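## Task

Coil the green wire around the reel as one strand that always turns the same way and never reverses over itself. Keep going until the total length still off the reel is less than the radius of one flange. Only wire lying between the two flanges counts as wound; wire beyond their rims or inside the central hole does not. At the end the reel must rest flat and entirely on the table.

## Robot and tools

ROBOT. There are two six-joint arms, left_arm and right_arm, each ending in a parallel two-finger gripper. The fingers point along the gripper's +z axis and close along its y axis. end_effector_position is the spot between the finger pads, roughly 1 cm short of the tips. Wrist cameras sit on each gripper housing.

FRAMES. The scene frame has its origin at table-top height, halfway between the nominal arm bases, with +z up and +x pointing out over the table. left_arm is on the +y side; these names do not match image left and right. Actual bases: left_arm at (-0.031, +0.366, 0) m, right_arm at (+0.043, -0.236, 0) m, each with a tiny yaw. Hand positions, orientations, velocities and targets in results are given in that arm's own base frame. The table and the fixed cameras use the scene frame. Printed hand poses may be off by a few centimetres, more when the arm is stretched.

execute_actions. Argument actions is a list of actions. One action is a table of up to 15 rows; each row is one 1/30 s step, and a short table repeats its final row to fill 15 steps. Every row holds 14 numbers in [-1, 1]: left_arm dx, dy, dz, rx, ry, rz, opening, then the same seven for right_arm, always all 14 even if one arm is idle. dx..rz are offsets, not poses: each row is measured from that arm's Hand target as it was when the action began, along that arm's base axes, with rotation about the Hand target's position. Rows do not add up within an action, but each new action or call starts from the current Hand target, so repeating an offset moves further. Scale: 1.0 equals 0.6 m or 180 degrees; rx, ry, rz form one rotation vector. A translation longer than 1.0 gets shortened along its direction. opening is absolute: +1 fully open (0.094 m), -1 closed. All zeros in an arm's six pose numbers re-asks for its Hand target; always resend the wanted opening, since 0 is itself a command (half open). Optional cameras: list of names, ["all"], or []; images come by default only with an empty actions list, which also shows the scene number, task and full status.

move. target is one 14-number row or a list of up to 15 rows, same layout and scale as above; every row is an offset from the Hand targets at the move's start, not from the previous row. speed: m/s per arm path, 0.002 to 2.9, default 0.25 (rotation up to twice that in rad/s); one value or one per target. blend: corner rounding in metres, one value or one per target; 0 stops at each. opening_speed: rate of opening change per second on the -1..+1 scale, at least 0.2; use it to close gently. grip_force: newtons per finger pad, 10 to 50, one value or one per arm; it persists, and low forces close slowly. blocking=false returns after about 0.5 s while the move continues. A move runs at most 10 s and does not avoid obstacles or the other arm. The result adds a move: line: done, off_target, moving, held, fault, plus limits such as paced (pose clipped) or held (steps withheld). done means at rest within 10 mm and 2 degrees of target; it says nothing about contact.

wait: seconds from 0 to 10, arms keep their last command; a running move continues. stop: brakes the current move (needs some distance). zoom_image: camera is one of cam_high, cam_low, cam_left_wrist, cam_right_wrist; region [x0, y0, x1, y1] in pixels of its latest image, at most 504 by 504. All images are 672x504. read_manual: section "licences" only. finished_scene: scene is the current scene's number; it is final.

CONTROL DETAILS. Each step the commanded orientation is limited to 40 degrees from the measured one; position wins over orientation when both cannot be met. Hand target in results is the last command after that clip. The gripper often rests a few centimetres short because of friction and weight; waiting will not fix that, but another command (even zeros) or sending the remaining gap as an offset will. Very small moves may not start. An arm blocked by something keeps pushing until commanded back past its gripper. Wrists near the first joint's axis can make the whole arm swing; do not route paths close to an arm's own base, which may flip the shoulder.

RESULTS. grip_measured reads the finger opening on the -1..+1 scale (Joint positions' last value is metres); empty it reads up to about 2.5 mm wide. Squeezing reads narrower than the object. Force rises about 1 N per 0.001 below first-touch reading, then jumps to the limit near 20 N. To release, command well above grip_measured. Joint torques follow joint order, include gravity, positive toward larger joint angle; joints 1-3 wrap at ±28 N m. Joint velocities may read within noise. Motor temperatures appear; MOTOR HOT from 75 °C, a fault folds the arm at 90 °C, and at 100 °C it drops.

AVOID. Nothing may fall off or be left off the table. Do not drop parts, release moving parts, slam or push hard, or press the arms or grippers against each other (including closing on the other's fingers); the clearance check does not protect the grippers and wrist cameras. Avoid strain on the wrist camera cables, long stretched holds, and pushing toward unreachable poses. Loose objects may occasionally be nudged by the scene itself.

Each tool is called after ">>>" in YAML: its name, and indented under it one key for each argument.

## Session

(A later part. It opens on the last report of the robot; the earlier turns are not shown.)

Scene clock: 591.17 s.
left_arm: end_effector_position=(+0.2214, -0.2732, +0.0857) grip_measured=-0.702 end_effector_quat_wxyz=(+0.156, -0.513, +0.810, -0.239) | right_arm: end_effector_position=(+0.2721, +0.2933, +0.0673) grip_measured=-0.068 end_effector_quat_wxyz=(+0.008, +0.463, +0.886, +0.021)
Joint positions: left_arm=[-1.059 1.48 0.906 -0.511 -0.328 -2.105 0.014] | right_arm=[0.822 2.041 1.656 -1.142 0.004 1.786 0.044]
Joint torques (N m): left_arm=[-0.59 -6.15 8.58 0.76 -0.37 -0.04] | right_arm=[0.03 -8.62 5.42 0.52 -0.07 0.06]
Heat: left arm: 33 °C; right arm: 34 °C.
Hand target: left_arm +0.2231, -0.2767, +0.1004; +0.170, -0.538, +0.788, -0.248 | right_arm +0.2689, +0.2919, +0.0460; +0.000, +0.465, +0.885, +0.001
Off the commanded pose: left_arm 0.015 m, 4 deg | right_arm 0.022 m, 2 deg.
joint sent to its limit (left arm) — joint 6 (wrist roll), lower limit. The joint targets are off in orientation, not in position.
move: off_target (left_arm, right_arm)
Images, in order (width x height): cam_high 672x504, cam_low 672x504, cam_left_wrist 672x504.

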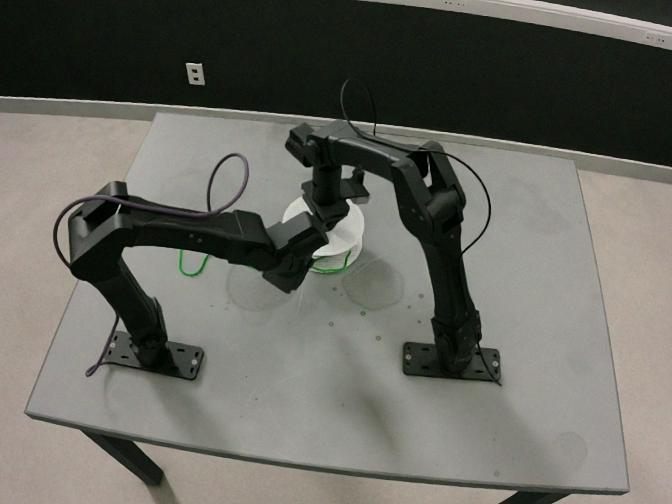

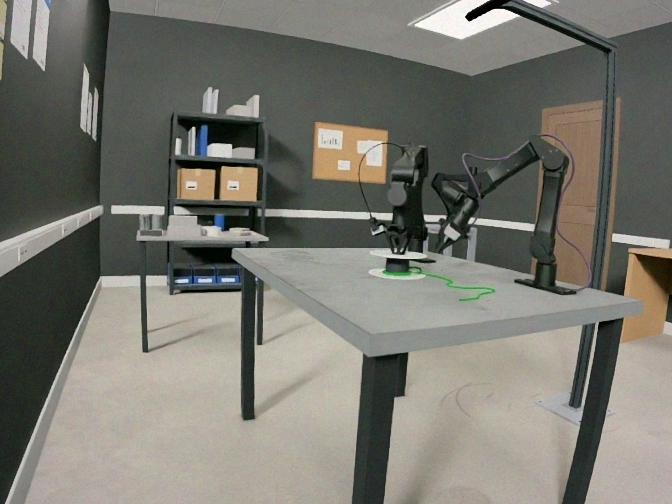

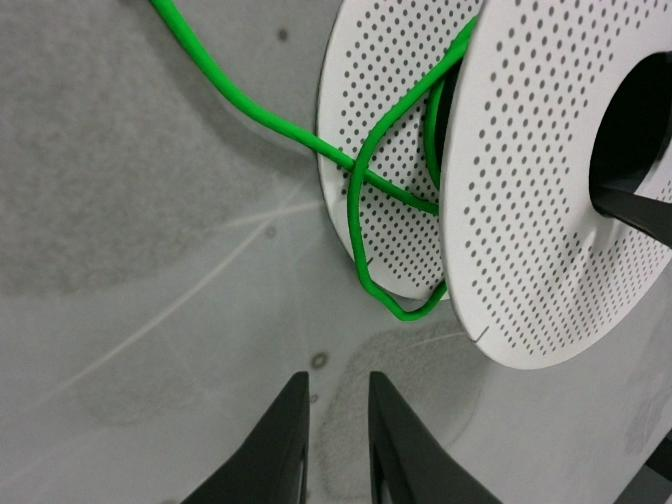

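>>> move:
  target:
    - [-0.04,0.133,0.07,0,0,0.0,-0.5,0,0,0.0,0,0,0,-0.05]
    - [0.053,0.261,0.03,0.241,-0.1995,-0.77,-0.5,0,0,0.0,0,0,0,-0.05]
  speed: [0.2,0.4]
  cameras: ["cam_left_wrist","cam_high"]

Scene clock: 600.53 s.
left_arm: end_effector_position=(+0.2496, -0.1203, +0.1121) grip_measured=-0.502 end_effector_quat_wxyz=(+0.149, +0.668, +0.719, -0.122) | right_arm: end_effector_position=(+0.2721, +0.2933, +0.0673) grip_measured=-0.068 end_effector_quat_wxyz=(+0.008, +0.463, +0.886, +0.021)
Joint positions: left_arm=[-0.22 1.442 1.075 -1.062 0.362 1.251 0.023] | right_arm=[0.822 2.041 1.656 -1.142 0.004 1.786 0.044]
Joint torques (N m): left_arm=[0.76 -3.45 8.76 0.23 0.29 0.09] | right_arm=[0.1 -8.69 5.49 0.52 -0.06 0.09]
Heat: left arm: 33 °C; right arm: 34 °C.
Hand target: left_arm +0.2549, -0.1202, +0.1184; +0.156, +0.668, +0.717, -0.121 | right_arm +0.2689, +0.2919, +0.0460; +0.000, +0.465, +0.885, +0.001
Off the commanded pose: left_arm 0.008 m, 1 deg | right_arm 0.022 m, 2 deg.
move: off_target (right_arm)
Images, in order (width x height): cam_high 672x504, cam_left_wrist 672x504.

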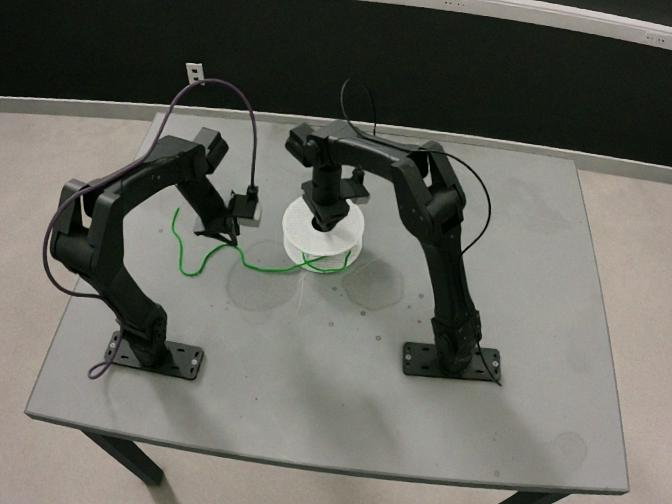

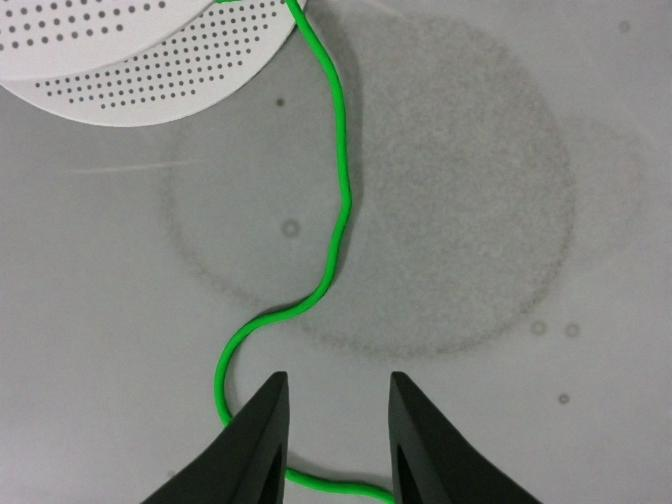

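>>> move:
  target:
    - [-0.005,-0.093,-0.12,0,0,0,-0.4,0,0,0.0,0,0,0,-0.05]
    - [-0.005,-0.093,-0.178,0,0,0,-0.4,0,0,0.0,0,0,0,-0.05]
    - [-0.005,-0.093,-0.178,0,0,0,-1,0,0,0.0,0,0,0,-0.05]
  speed: [0.2,0.1,0.1]
  cameras: ["cam_left_wrist"]

Scene clock: 604.73 s.
left_arm: end_effector_position=(+0.2550, -0.1736, +0.0164) grip_measured=-0.981 end_effector_quat_wxyz=(+0.159, +0.668, +0.718, -0.116) | right_arm: end_effector_position=(+0.2721, +0.2933, +0.0673) grip_measured=-0.068 end_effector_quat_wxyz=(+0.008, +0.463, +0.886, +0.021)
Joint positions: left_arm=[-0.414 1.618 0.83 -0.551 0.323 1.047 0.001] | right_arm=[0.822 2.041 1.656 -1.142 0.004 1.786 0.044]
Joint torques (N m): left_arm=[-0.64 -4.04 4.62 0.68 0.25 -0.06] | right_arm=[0.09 -8.75 5.48 0.51 -0.04 0.05]
Heat: left arm: 33 °C; right arm: 34 °C.
Hand target: left_arm +0.2519, -0.1760, +0.0115; +0.156, +0.668, +0.717, -0.121 | right_arm +0.2689, +0.2919, +0.0460; +0.000, +0.465, +0.885, +0.001
Off the commanded pose: left_arm 0.006 m, 1 deg | right_arm 0.022 m, 2 deg.
move: off_target (right_arm)
Images, in order (width x height): cam_left_wrist 672x504.

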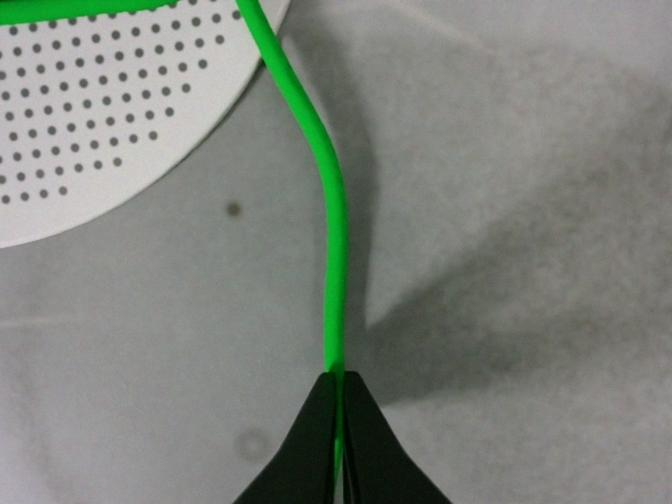

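>>> move:
  target: [0,0.04,0.012,0,0,0,-1,0,0,0.0,0,0,0,-0.05]
  speed: 0.05
  cameras: ["cam_left_wrist","cam_high"]

>>> zoom_image:
  camera: "cam_high"
  region: [220, 160, 380, 300]

Scene clock: 606.83 s.
left_arm: end_effector_position=(+0.2568, -0.1582, +0.0160) grip_measured=-0.981 end_effector_quat_wxyz=(+0.161, +0.669, +0.715, -0.123) | right_arm: end_effector_position=(+0.2721, +0.2933, +0.0673) grip_measured=-0.068 end_effector_quat_wxyz=(+0.008, +0.463, +0.886, +0.021)
Joint positions: left_arm=[-0.348 1.613 0.822 -0.571 0.353 1.12 0.001] | right_arm=[0.822 2.041 1.656 -1.142 0.004 1.786 0.044]
Joint torques (N m): left_arm=[0.94 -6.56 4.56 0.22 0.14 0.05] | right_arm=[0.03 -8.7 5.56 0.51 -0.08 0.07]
Heat: left arm: 33 °C; right arm: 34 °C.
Hand target: left_arm +0.2519, -0.1519, +0.0188; +0.156, +0.668, +0.717, -0.121 | right_arm +0.2689, +0.2919, +0.0460; +0.000, +0.465, +0.885, +0.001
Off the commanded pose: left_arm 0.008 m, 1 deg | right_arm 0.022 m, 2 deg.
move: off_target (right_arm)
Images, in order (width x height): cam_high 672x504, cam_left_wrist 672x504.

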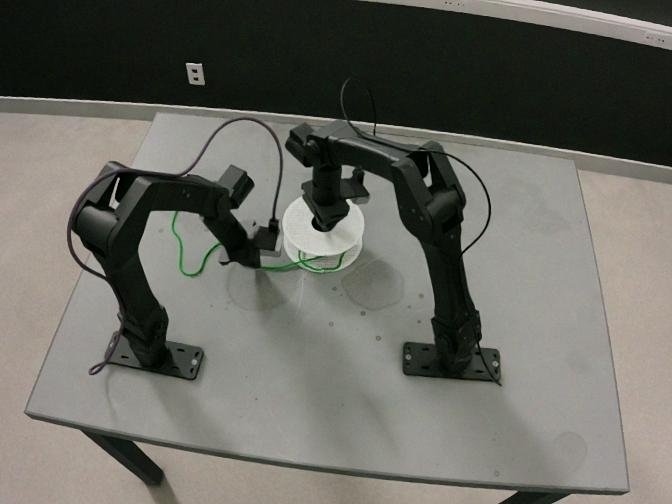

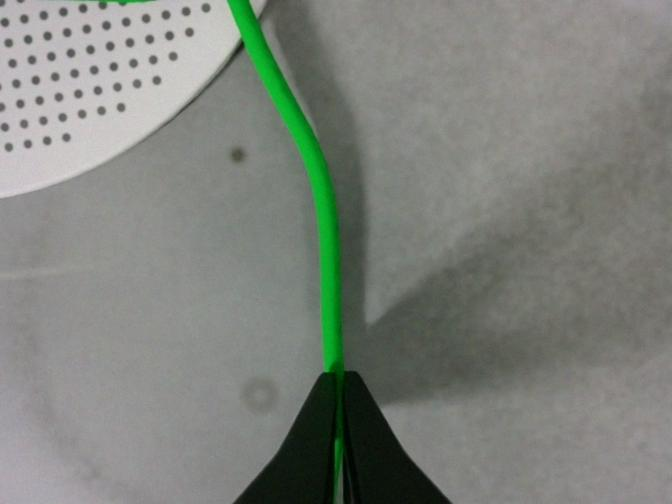

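Scaled by 3.150 from the camera's 672x504 image, which has a finer 960x720 frame.

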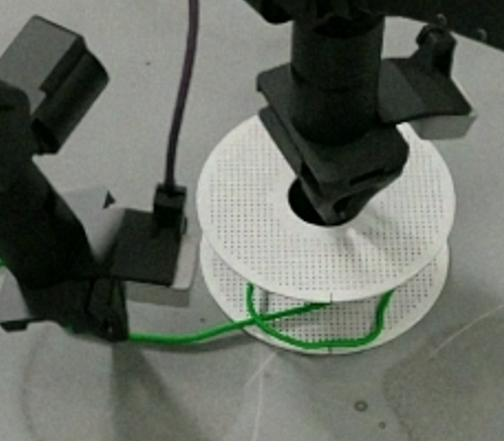

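>>> move:
  target: [0.003,-0.055,0.01,0,0,0,-1,0,0,0.0,0,0,0.333,-0.05]
  speed: 0.1
  cameras: ["cam_left_wrist","cam_high","cam_low"]

>>> zoom_image:
  camera: "cam_high"
  region: [220, 160, 380, 300]

>>> zoom_image:
  camera: "cam_low"
  region: [350, 230, 470, 310]

Scene clock: 614.13 s.
left_arm: end_effector_position=(+0.2489, -0.1768, +0.0191) grip_measured=-0.981 end_effector_quat_wxyz=(+0.146, +0.668, +0.721, -0.115) | right_arm: end_effector_position=(+0.2724, +0.2954, +0.0674) grip_measured=-0.065 end_effector_quat_wxyz=(+0.017, -0.022, +0.999, +0.019)
Joint positions: left_arm=[-0.441 1.61 0.843 -0.586 0.307 1.019 0.001] | right_arm=[0.822 2.041 1.657 -1.136 -0.002 0.777 0.044]
Joint torques (N m): left_arm=[-0.72 -4.33 7.91 0.5 0.36 -0.07] | right_arm=[0.1 -8.62 5.59 0.46 -0.04 -0.36]
Heat: left arm: 32 °C; right arm: 34 °C.
Hand target: left_arm +0.2536, -0.1849, +0.0247; +0.155, +0.668, +0.717, -0.121 | right_arm +0.2689, +0.2919, +0.0460; +0.000, -0.039, +0.999, +0.001
Off the commanded pose: left_arm 0.011 m, 1 deg | right_arm 0.022 m, 3 deg.
move: off_target (left_arm, right_arm)
Images, in order (width x height): cam_high 672x504, cam_low 672x504, cam_left_wrist 672x504.

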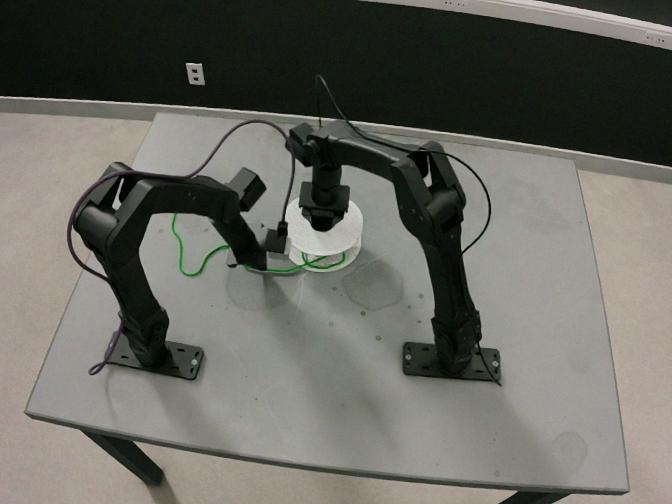

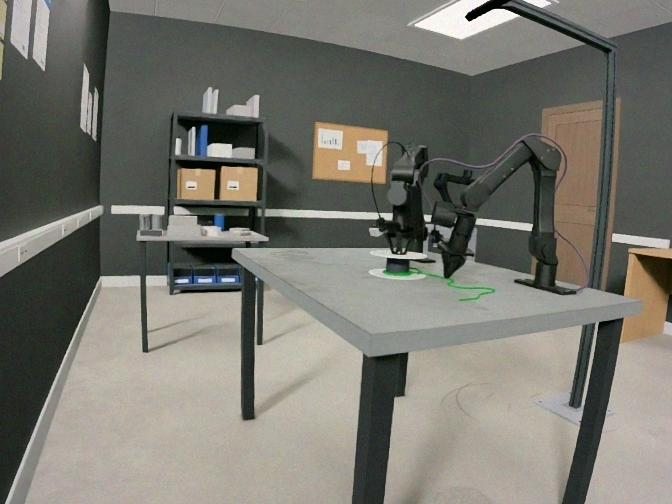

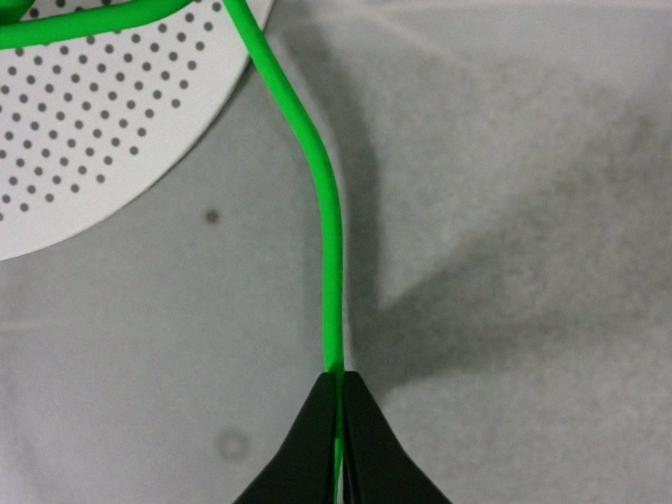

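Scaled by 3.150 from the camera's 672x504 image, which has a finer 960x720 frame.

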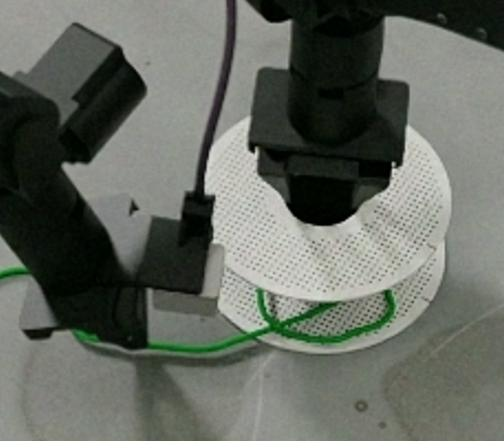

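Scaled by 4.200 from the camera's 672x504 image, which has a finer 960x720 frame.

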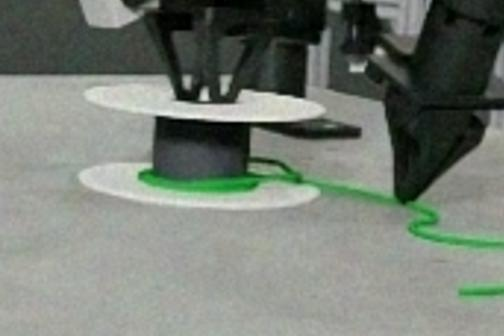

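>>> move:
  target:
    - [0.01,-0.06,0.005,0,0,0,-1,0,0,0.0,0,0,0.05,-0.05]
    - [0.015,-0.09,0.005,0,0,0,-1,0,0,0.0,0,0,0.3,-0.05]
  speed: 0.12
  cameras: ["cam_left_wrist","cam_high","cam_low"]

>>> zoom_image:
  camera: "cam_high"
  region: [220, 160, 380, 300]

>>> zoom_image:
  camera: "cam_low"
  region: [350, 230, 470, 310]

Scene clock: 625.63 s.
left_arm: end_effector_position=(+0.2553, -0.2294, +0.0230) grip_measured=-0.981 end_effector_quat_wxyz=(+0.142, +0.667, +0.721, -0.121) | right_arm: end_effector_position=(+0.2732, +0.2999, +0.0684) grip_measured=-0.061 end_effector_quat_wxyz=(+0.029, -0.472, +0.881, +0.018)
Joint positions: left_arm=[-0.588 1.716 0.976 -0.58 0.283 0.869 0.001] | right_arm=[0.822 2.04 1.659 -1.123 -0.016 -0.161 0.044]
Joint torques (N m): left_arm=[-0.77 -5 8.14 0.72 0.2 -0.06] | right_arm=[-0.01 -8.62 5.61 0.31 0.09 -0.43]
Heat: left arm: 33 °C; right arm: 34 °C.
Hand target: left_arm +0.2627, -0.2390, +0.0278; +0.156, +0.668, +0.717, -0.121 | right_arm +0.2689, +0.2920, +0.0461; +0.000, -0.488, +0.873, +0.001
Off the commanded pose: left_arm 0.013 m, 2 deg | right_arm 0.024 m, 4 deg.
move: off_target (left_arm, right_arm)
Images, in order (width x height): cam_high 672x504, cam_low 672x504, cam_left_wrist 672x504.

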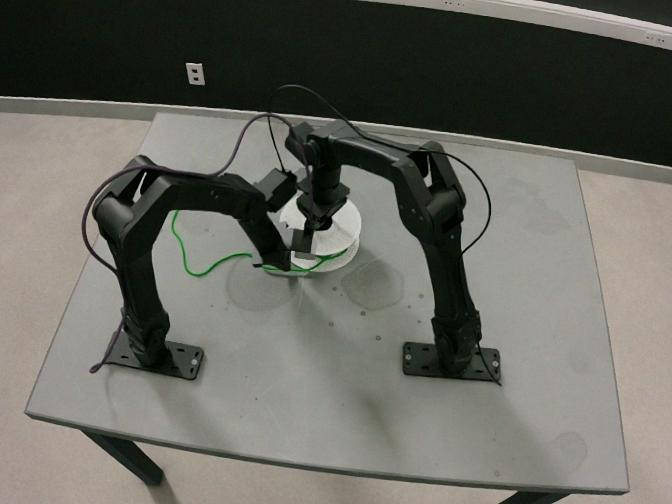

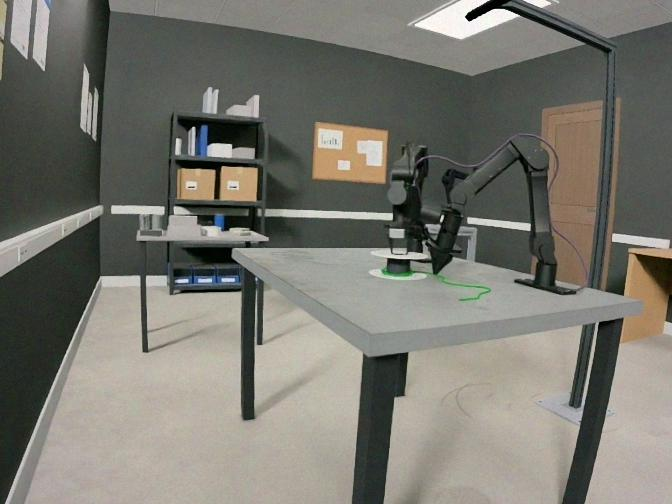

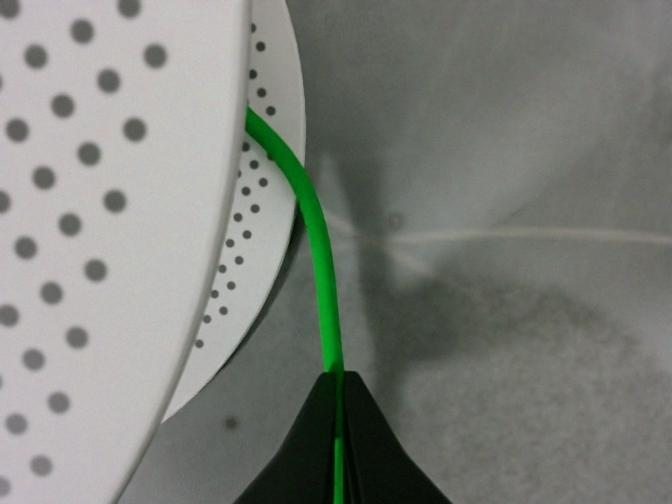

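Scaled by 3.150 from the camera's 672x504 image, which has a finer 960x720 frame.

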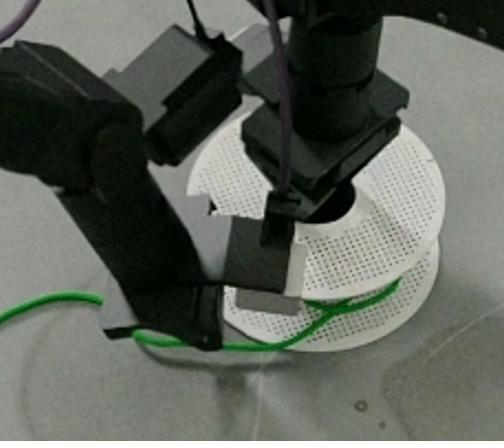

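Scaled by 4.200 from the camera's 672x504 image, which has a finer 960x720 frame.

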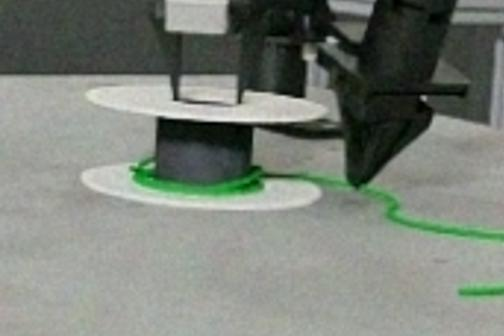

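>>> move:
  target:
    - [0.0,0.0,-0.012,0,0,0,-0.4,0,0,0.0,0,0,0,-0.05]
    - [-0.0,0.03,0.05,0,0,0,-0.4,0,0,0.0,0,0,0,-0.05]
    - [-0.01,0.14,0.08,0,0,0,-0.4,0,0,0.0,0,0,0,-0.05]
  speed: [0.1,0.2,0.2]
  cameras: ["cam_left_wrist","cam_high"]

Scene clock: 630.37 s.
left_arm: end_effector_position=(+0.2601, -0.1541, +0.0706) grip_measured=-0.402 end_effector_quat_wxyz=(+0.149, +0.667, +0.721, -0.115) | right_arm: end_effector_position=(+0.2735, +0.2999, +0.0685) grip_measured=-0.061 end_effector_quat_wxyz=(+0.029, -0.475, +0.879, +0.018)
Joint positions: left_arm=[-0.345 1.534 0.991 -0.835 0.327 1.115 0.028] | right_arm=[0.822 2.04 1.659 -1.122 -0.015 -0.167 0.044]
Joint torques (N m): left_arm=[0.38 -6.15 5.56 0.33 0.43 0.05] | right_arm=[0.01 -8.58 5.7 0.32 0.09 -0.34]
Heat: left arm: 33 °C; right arm: 33 °C.
Hand target: left_arm +0.2568, -0.1549, +0.0759; +0.156, +0.668, +0.717, -0.121 | right_arm +0.2689, +0.2920, +0.0461; +0.000, -0.489, +0.873, +0.001
Off the commanded pose: left_arm 0.006 m, 1 deg | right_arm 0.024 m, 4 deg.
move: off_target (right_arm)
Images, in order (width x height): cam_high 672x504, cam_left_wrist 672x504.

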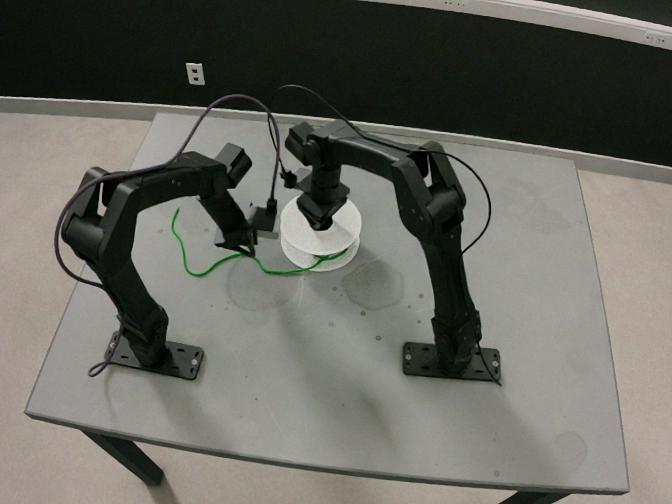

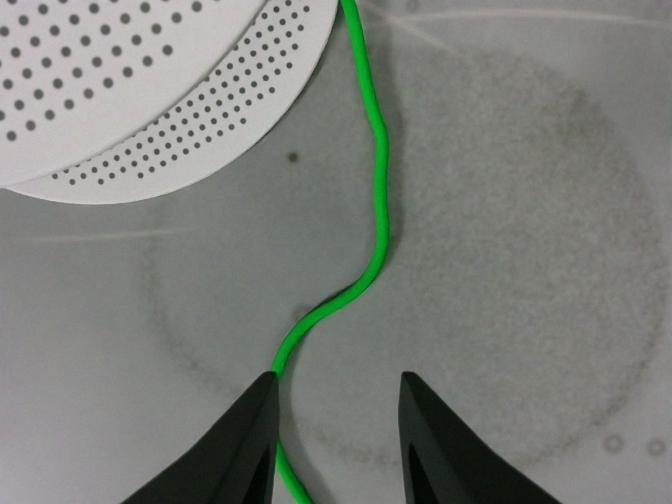

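>>> move:
  target:
    - [-0.0177,-0.0465,-0.06,0,0,0,-0.4,0,0,0.0,0,0,0,-0.05]
    - [-0.0177,-0.0465,-0.107,0,0,0,-0.4,0,0,0.0,0,0,0,-0.05]
    - [-0.0177,-0.0465,-0.107,0,0,0,-1,0,0,0.0,0,0,0,-0.05]
  speed: [0.2,0.1,0.1]
  cameras: ["cam_left_wrist"]

Scene clock: 634.53 s.
left_arm: end_effector_position=(+0.2489, -0.1812, +0.0159) grip_measured=-0.980 end_effector_quat_wxyz=(+0.159, +0.668, +0.717, -0.117) | right_arm: end_effector_position=(+0.2735, +0.2999, +0.0685) grip_measured=-0.061 end_effector_quat_wxyz=(+0.029, -0.475, +0.879, +0.018)
Joint positions: left_arm=[-0.449 1.608 0.817 -0.537 0.317 1.012 0.001] | right_arm=[0.822 2.04 1.659 -1.122 -0.015 -0.167 0.044]
Joint torques (N m): left_arm=[-0.51 -4.07 4.67 0.68 0.24 -0.05] | right_arm=[-0.01 -8.57 5.6 0.32 0.1 -0.35]
Heat: left arm: 32 °C; right arm: 33 °C.
Hand target: left_arm +0.2460, -0.1829, +0.0116; +0.156, +0.668, +0.717, -0.121 | right_arm +0.2689, +0.2920, +0.0461; +0.000, -0.489, +0.873, +0.001
Off the commanded pose: left_arm 0.005 m, 1 deg | right_arm 0.024 m, 4 deg.
move: off_target (right_arm)
Images, in order (width x height): cam_left_wrist 672x504.

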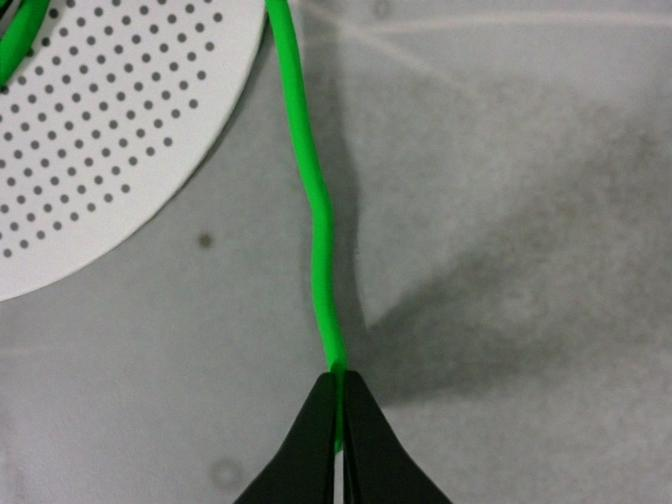

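>>> move:
  target:
    - [0,0,0.01,0,0,0,-1,0,0,0.015,0,0,0,-0.8]
    - [0,0,0.01,0,0,0,-1,0,0,0.015,0,0,-0.32,-0.8]
    - [0,0,0.01,0,0,0,-1,0,0,0.015,0,0,-0.633,-0.8]
    - [0,0,0.01,0,0,0,-1,0,0,0.0,0,0,-0.633,-0.8]
  speed: 0.5
  cameras: ["cam_left_wrist","cam_right_wrist","cam_low"]

>>> zoom_image:
  camera: "cam_low"
  region: [350, 230, 470, 310]

Scene clock: 641.37 s.
left_arm: end_effector_position=(+0.2488, -0.1811, +0.0159) grip_measured=-0.981 end_effector_quat_wxyz=(+0.158, +0.668, +0.717, -0.117) | right_arm: end_effector_position=(+0.2706, +0.2963, +0.0566) grip_measured=-0.798 end_effector_quat_wxyz=(-0.002, +0.462, +0.887, +0.015)
Joint positions: left_arm=[-0.449 1.608 0.817 -0.537 0.317 1.012 0.001] | right_arm=[0.822 2.068 1.655 -1.129 -0.013 1.784 0.009]
Joint torques (N m): left_arm=[-0.54 -5.01 5.87 0.41 0.24 -0.06] | right_arm=[0.09 -10.86 5.82 0.33 0.11 0.1]
Heat: left arm: 32 °C; right arm: 33 °C.
Hand target: left_arm +0.2460, -0.1829, +0.0176; +0.156, +0.668, +0.717, -0.121 | right_arm +0.2688, +0.2920, +0.0460; +0.000, +0.465, +0.885, +0.000
Off the commanded pose: left_arm 0.004 m, 1 deg | right_arm 0.011 m, 2 deg.
move: off_target (right_arm)
Images, in order (width x height): cam_low 672x504, cam_left_wrist 672x504, cam_right_wrist 672x504.

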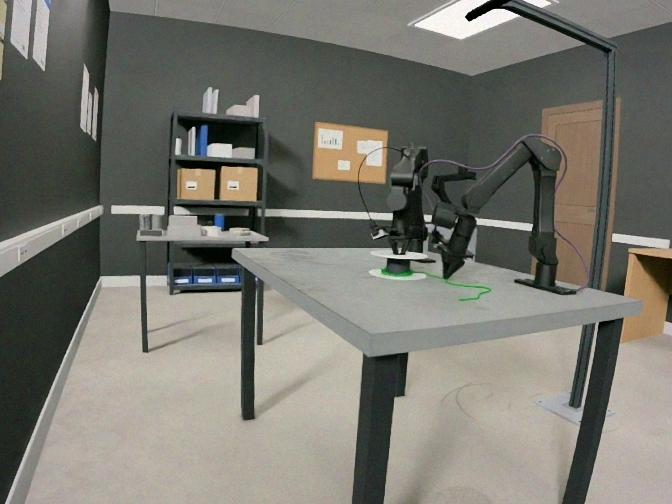

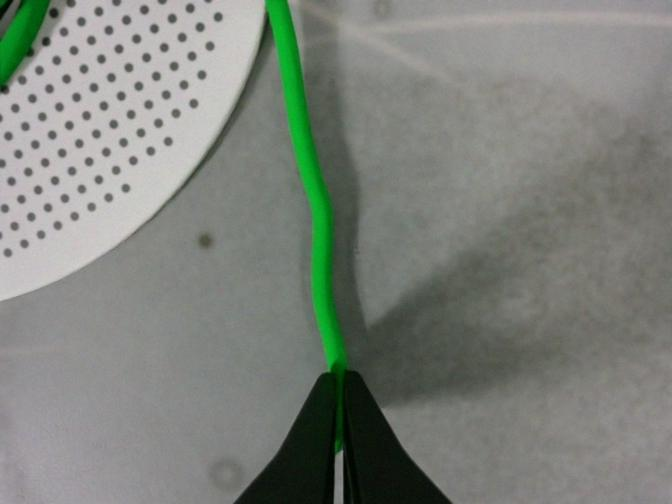

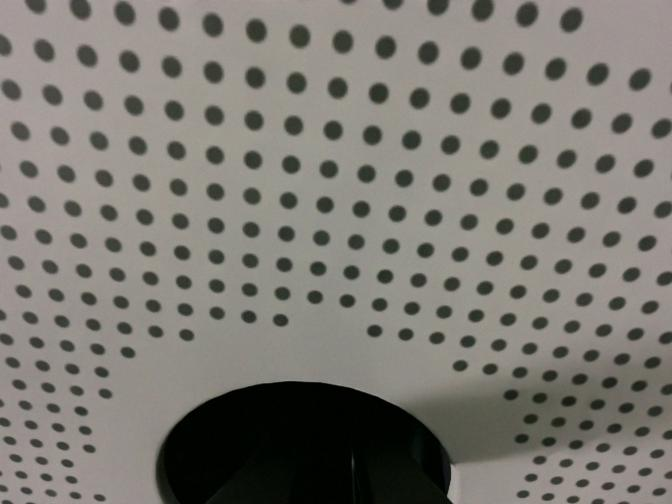

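Scaled by 4.200 from the camera's 672x504 image, which has a finer 960x720 frame.

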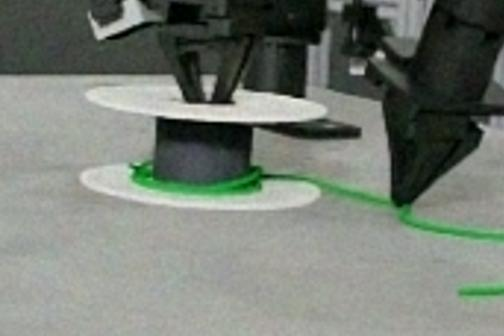

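>>> move:
  target:
    - [0,0,0.01,0,0,0,-1,0.008,0.006,0.0,0,0,0,-0.8]
    - [0,0,0.01,0,0,0,-1,0.008,0.006,0,0,0,0,-0.05]
    - [0.01,-0.045,0.015,0,0,0,-1,0.004,0.003,0,0,0,0.15,-0.05]
    - [0.02,-0.09,0.015,0,0,0,-1,0.004,0.003,0,0,0,0.4,-0.05]
    - [0.02,-0.1,0.015,0,0,0,-1,0.004,0.003,0,0,0,0.63,-0.05]
  speed: [0.2,0.2,0.15,0.15,0.15]
  cameras: ["cam_left_wrist","cam_high","cam_low"]

>>> zoom_image:
  camera: "cam_high"
  region: [220, 160, 380, 300]

>>> zoom_image:
  camera: "cam_low"
  region: [350, 230, 470, 310]

Scene clock: 652.80 s.
left_arm: end_effector_position=(+0.2520, -0.2338, +0.0222) grip_measured=-0.981 end_effector_quat_wxyz=(+0.144, +0.667, +0.721, -0.120) | right_arm: end_effector_position=(+0.2776, +0.3045, +0.0691) grip_measured=-0.059 end_effector_quat_wxyz=(+0.032, -0.469, +0.882, +0.020)
Joint positions: left_arm=[-0.607 1.711 0.965 -0.563 0.277 0.849 0.001] | right_arm=[0.822 2.058 1.687 -1.126 -0.016 -0.154 0.044]
Joint torques (N m): left_arm=[-0.81 -4.96 8.09 0.69 0.19 -0.05] | right_arm=[-0.14 -9.25 4.9 0.27 0.11 -0.43]
Heat: left arm: 33 °C; right arm: 34 °C.
Hand target: left_arm +0.2581, -0.2429, +0.0267; +0.156, +0.668, +0.717, -0.121 | right_arm +0.2713, +0.2938, +0.0461; +0.000, -0.484, +0.875, +0.001
Off the commanded pose: left_arm 0.012 m, 1 deg | right_arm 0.026 m, 5 deg.
move: off_target (left_arm, right_arm)
Images, in order (width x height): cam_high 672x504, cam_low 672x504, cam_left_wrist 672x504.

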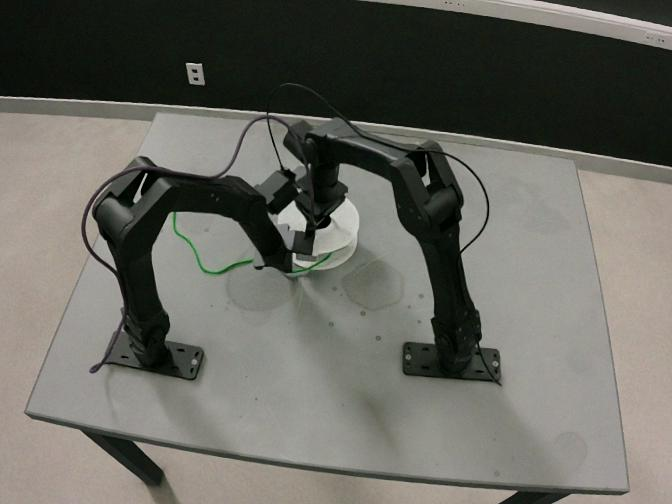

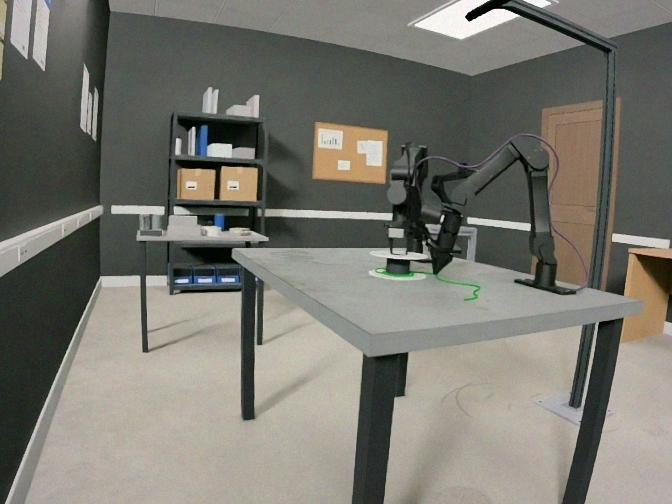

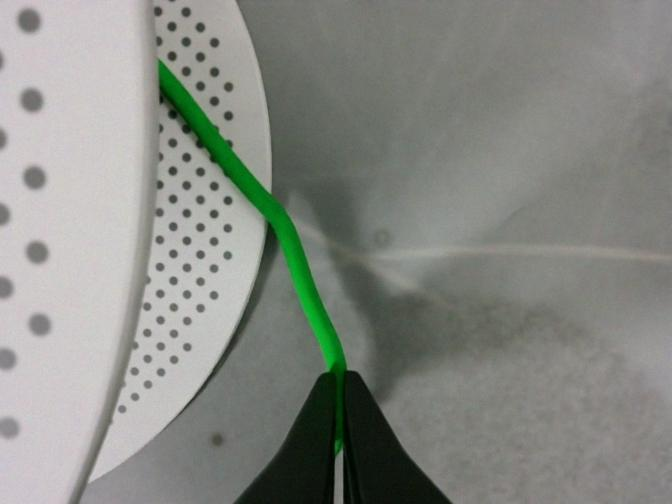

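Scaled by 3.150 from the camera's 672x504 image, which has a finer 960x720 frame.

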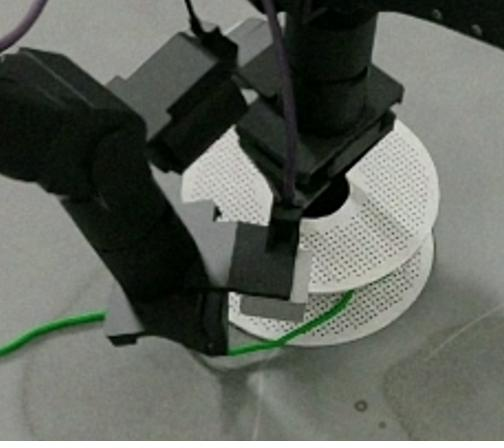

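Scaled by 4.200 from the camera's 672x504 image, which has a finer 960x720 frame.

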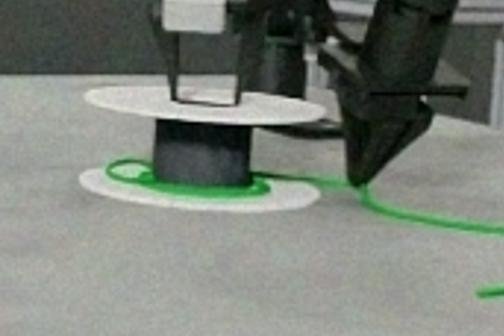

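>>> move:
  target:
    - [0.0,0.0,-0.012,0,0,0,-0.4,0,0,0.0,0,0,0,-0.05]
    - [-0.0,0.03,0.05,0,0,0,-0.4,0,0,0.015,0,0,0,-0.8]
    - [-0.005,0.14,0.08,0,0,0,-0.4,0,0,0.015,0,0,-0.31,-0.8]
    - [-0.005,0.14,0.08,0,0,0,-0.4,0,0,0.015,0,0,-0.62,-0.8]
    - [-0.005,0.14,0.08,0,0,0,-0.4,0,0,0.0,0,0,-0.62,-0.8]
  speed: [0.1,0.2,0.5,0.5,0.2]
  cameras: ["cam_left_wrist","cam_right_wrist","cam_high"]

Scene clock: 660.63 s.
left_arm: end_effector_position=(+0.2582, -0.1588, +0.0682) grip_measured=-0.402 end_effector_quat_wxyz=(+0.147, +0.668, +0.721, -0.116) | right_arm: end_effector_position=(+0.2719, +0.2980, +0.0568) grip_measured=-0.798 end_effector_quat_wxyz=(-0.003, +0.448, +0.894, +0.015)
Joint positions: left_arm=[-0.364 1.539 0.986 -0.825 0.324 1.099 0.028] | right_arm=[0.822 2.077 1.669 -1.136 -0.014 1.751 0.009]
Joint torques (N m): left_arm=[0.57 -6.6 5.39 0.36 0.4 0.09] | right_arm=[0.06 -10.76 6.13 0.33 0.12 0.08]
Heat: left arm: 32 °C; right arm: 34 °C.
Hand target: left_arm +0.2551, -0.1589, +0.0747; +0.156, +0.668, +0.717, -0.121 | right_arm +0.2712, +0.2938, +0.0461; +0.000, +0.451, +0.892, +0.000
Off the commanded pose: left_arm 0.007 m, 1 deg | right_arm 0.012 m, 2 deg.
move: off_target (right_arm); target 2's new opening was sent with right_arm's hand 0.019 m and 5 deg from that target
Images, in order (width x height): cam_high 672x504, cam_left_wrist 672x504, cam_right_wrist 672x504.

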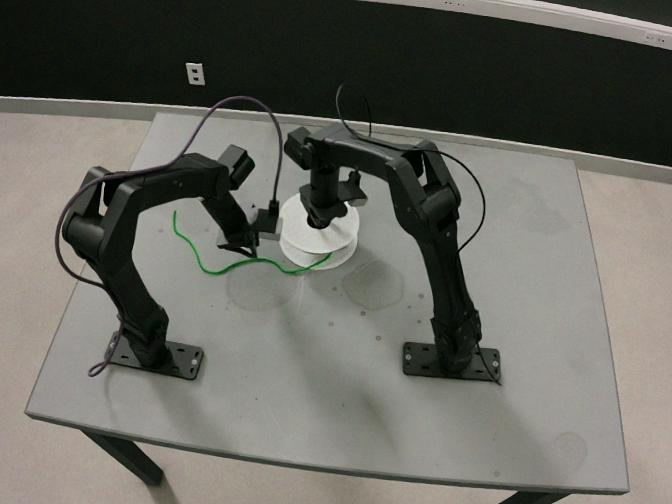

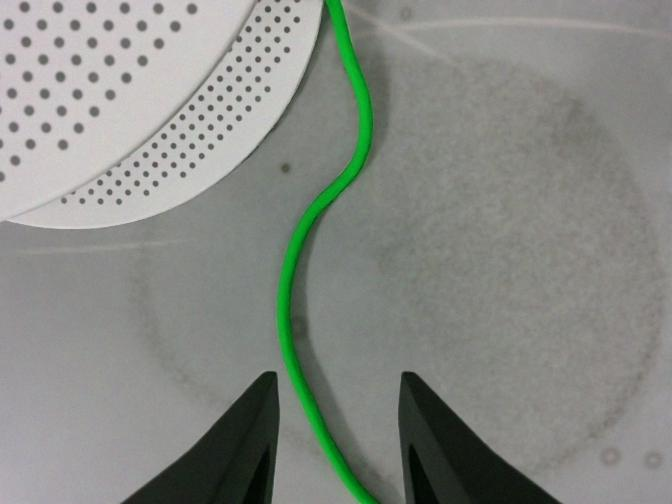

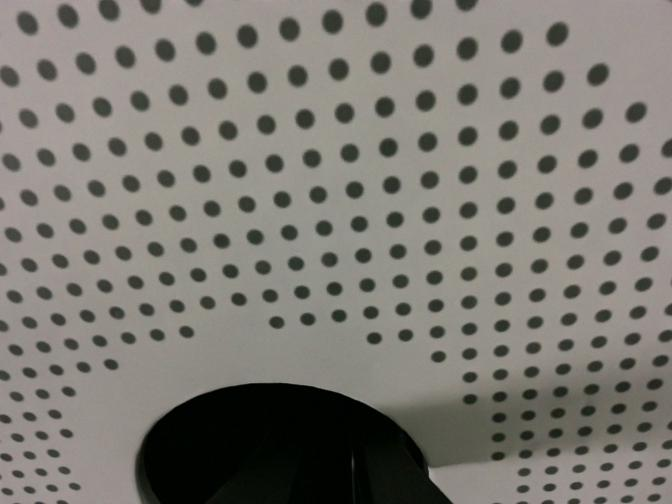

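>>> move:
  target:
    - [0.033,-0.006,-0.06,0,0,0,-0.4,0.0137,0.0095,0.0,0,0,0,-0.8]
    - [0.033,-0.006,-0.107,0,0,0,-0.4,0.0137,0.0095,0.0,0,0,0,-0.8]
    - [0.033,-0.006,-0.107,0,0,0,-1,0.0137,0.0095,0.0,0,0,0,-0.05]
  speed: [0.2,0.1,0.1]
  cameras: ["cam_left_wrist"]

Scene clock: 664.13 s.
left_arm: end_effector_position=(+0.2753, -0.1630, +0.0156) grip_measured=-0.979 end_effector_quat_wxyz=(+0.156, +0.668, +0.718, -0.117) | right_arm: end_effector_position=(+0.2790, +0.3051, +0.0695) grip_measured=-0.059 end_effector_quat_wxyz=(+0.002, +0.448, +0.894, +0.027)
Joint positions: left_arm=[-0.351 1.682 0.901 -0.584 0.337 1.114 0.001] | right_arm=[0.822 2.084 1.729 -1.162 -0.012 1.751 0.044]
Joint torques (N m): left_arm=[0.54 -4.38 4.59 0.66 0.29 0.08] | right_arm=[-0.49 -8.59 6.02 0.44 0.11 0.05]
Heat: left arm: 32 °C; right arm: 34 °C.
Hand target: left_arm +0.2749, -0.1624, +0.0104; +0.156, +0.668, +0.717, -0.121 | right_arm +0.2795, +0.2995, +0.0461; +0.001, +0.451, +0.892, +0.000
Off the commanded pose: left_arm 0.005 m, 1 deg | right_arm 0.024 m, 3 deg.
move: off_target (right_arm)
Images, in order (width x height): cam_left_wrist 672x504.

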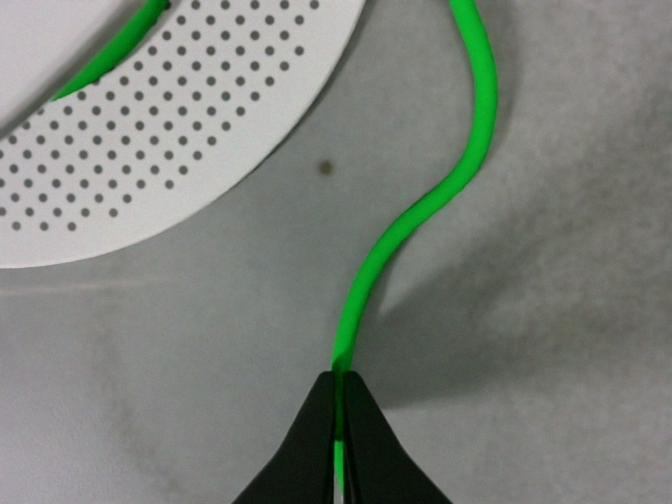

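>>> move:
  target:
    - [-0.022,-0.06,0.02,0,0,0,-1,0.007,0.006,0,0,0,0.15,-0.05]
    - [-0.022,-0.1,0.02,0,0,0,-1,0.007,0.006,0,0,0,0.4,-0.05]
    - [-0.02,-0.115,0.02,0,0,0,-1,0.007,0.006,0,0,0,0.61,-0.05]
  speed: [0.15,0.15,0.15]
  cameras: ["cam_left_wrist","cam_high","cam_low"]

>>> zoom_image:
  camera: "cam_high"
  region: [220, 160, 380, 300]

>>> zoom_image:
  camera: "cam_low"
  region: [350, 230, 470, 310]

Scene clock: 683.73 s.
left_arm: end_effector_position=(+0.2561, -0.2218, +0.0175) grip_measured=-0.981 end_effector_quat_wxyz=(+0.143, +0.667, +0.722, -0.120) | right_arm: end_effector_position=(+0.2837, +0.3090, +0.0704) grip_measured=-0.056 end_effector_quat_wxyz=(+0.029, -0.460, +0.887, +0.017)
Joint positions: left_arm=[-0.566 1.715 0.949 -0.56 0.285 0.889 0.001] | right_arm=[0.82 2.096 1.75 -1.159 -0.012 -0.137 0.044]
Joint torques (N m): left_arm=[-0.81 -4.98 8.02 0.68 0.23 -0.06] | right_arm=[-0.51 -7.91 7.12 0.31 0.07 -0.31]
Heat: left arm: 32 °C; right arm: 33 °C.
Hand target: left_arm +0.2629, -0.2314, +0.0224; +0.156, +0.668, +0.717, -0.121 | right_arm +0.2838, +0.3031, +0.0460; +0.000, -0.471, +0.882, +0.001
Off the commanded pose: left_arm 0.013 m, 2 deg | right_arm 0.025 m, 4 deg.
move: off_target (left_arm, right_arm)
Images, in order (width x height): cam_high 672x504, cam_low 672x504, cam_left_wrist 672x504.

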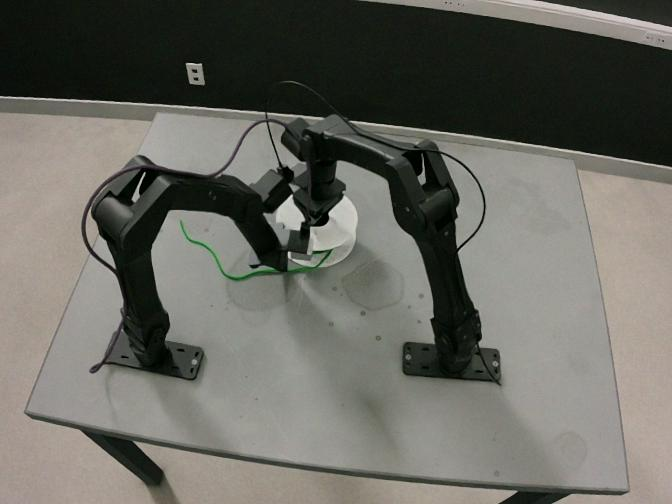

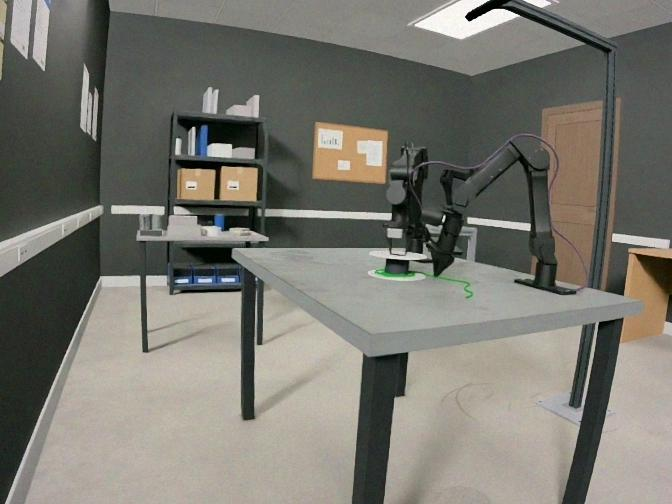

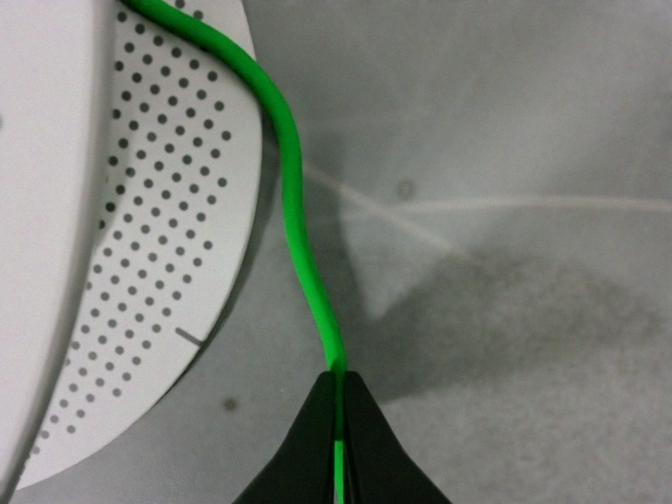

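Scaled by 3.150 from the camera's 672x504 image, which has a finer 960x720 frame.

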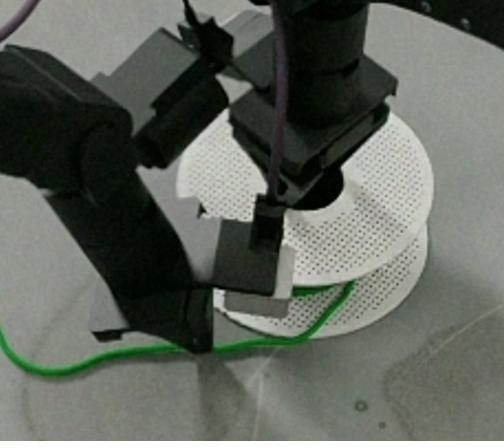

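Scaled by 4.200 from the camera's 672x504 image, which has a finer 960x720 frame.

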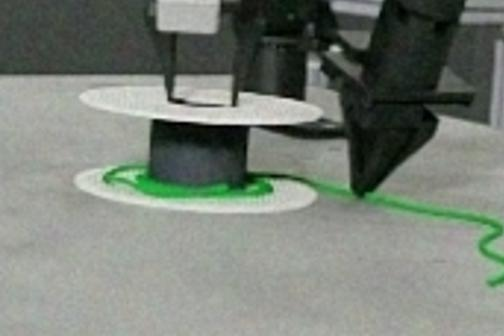

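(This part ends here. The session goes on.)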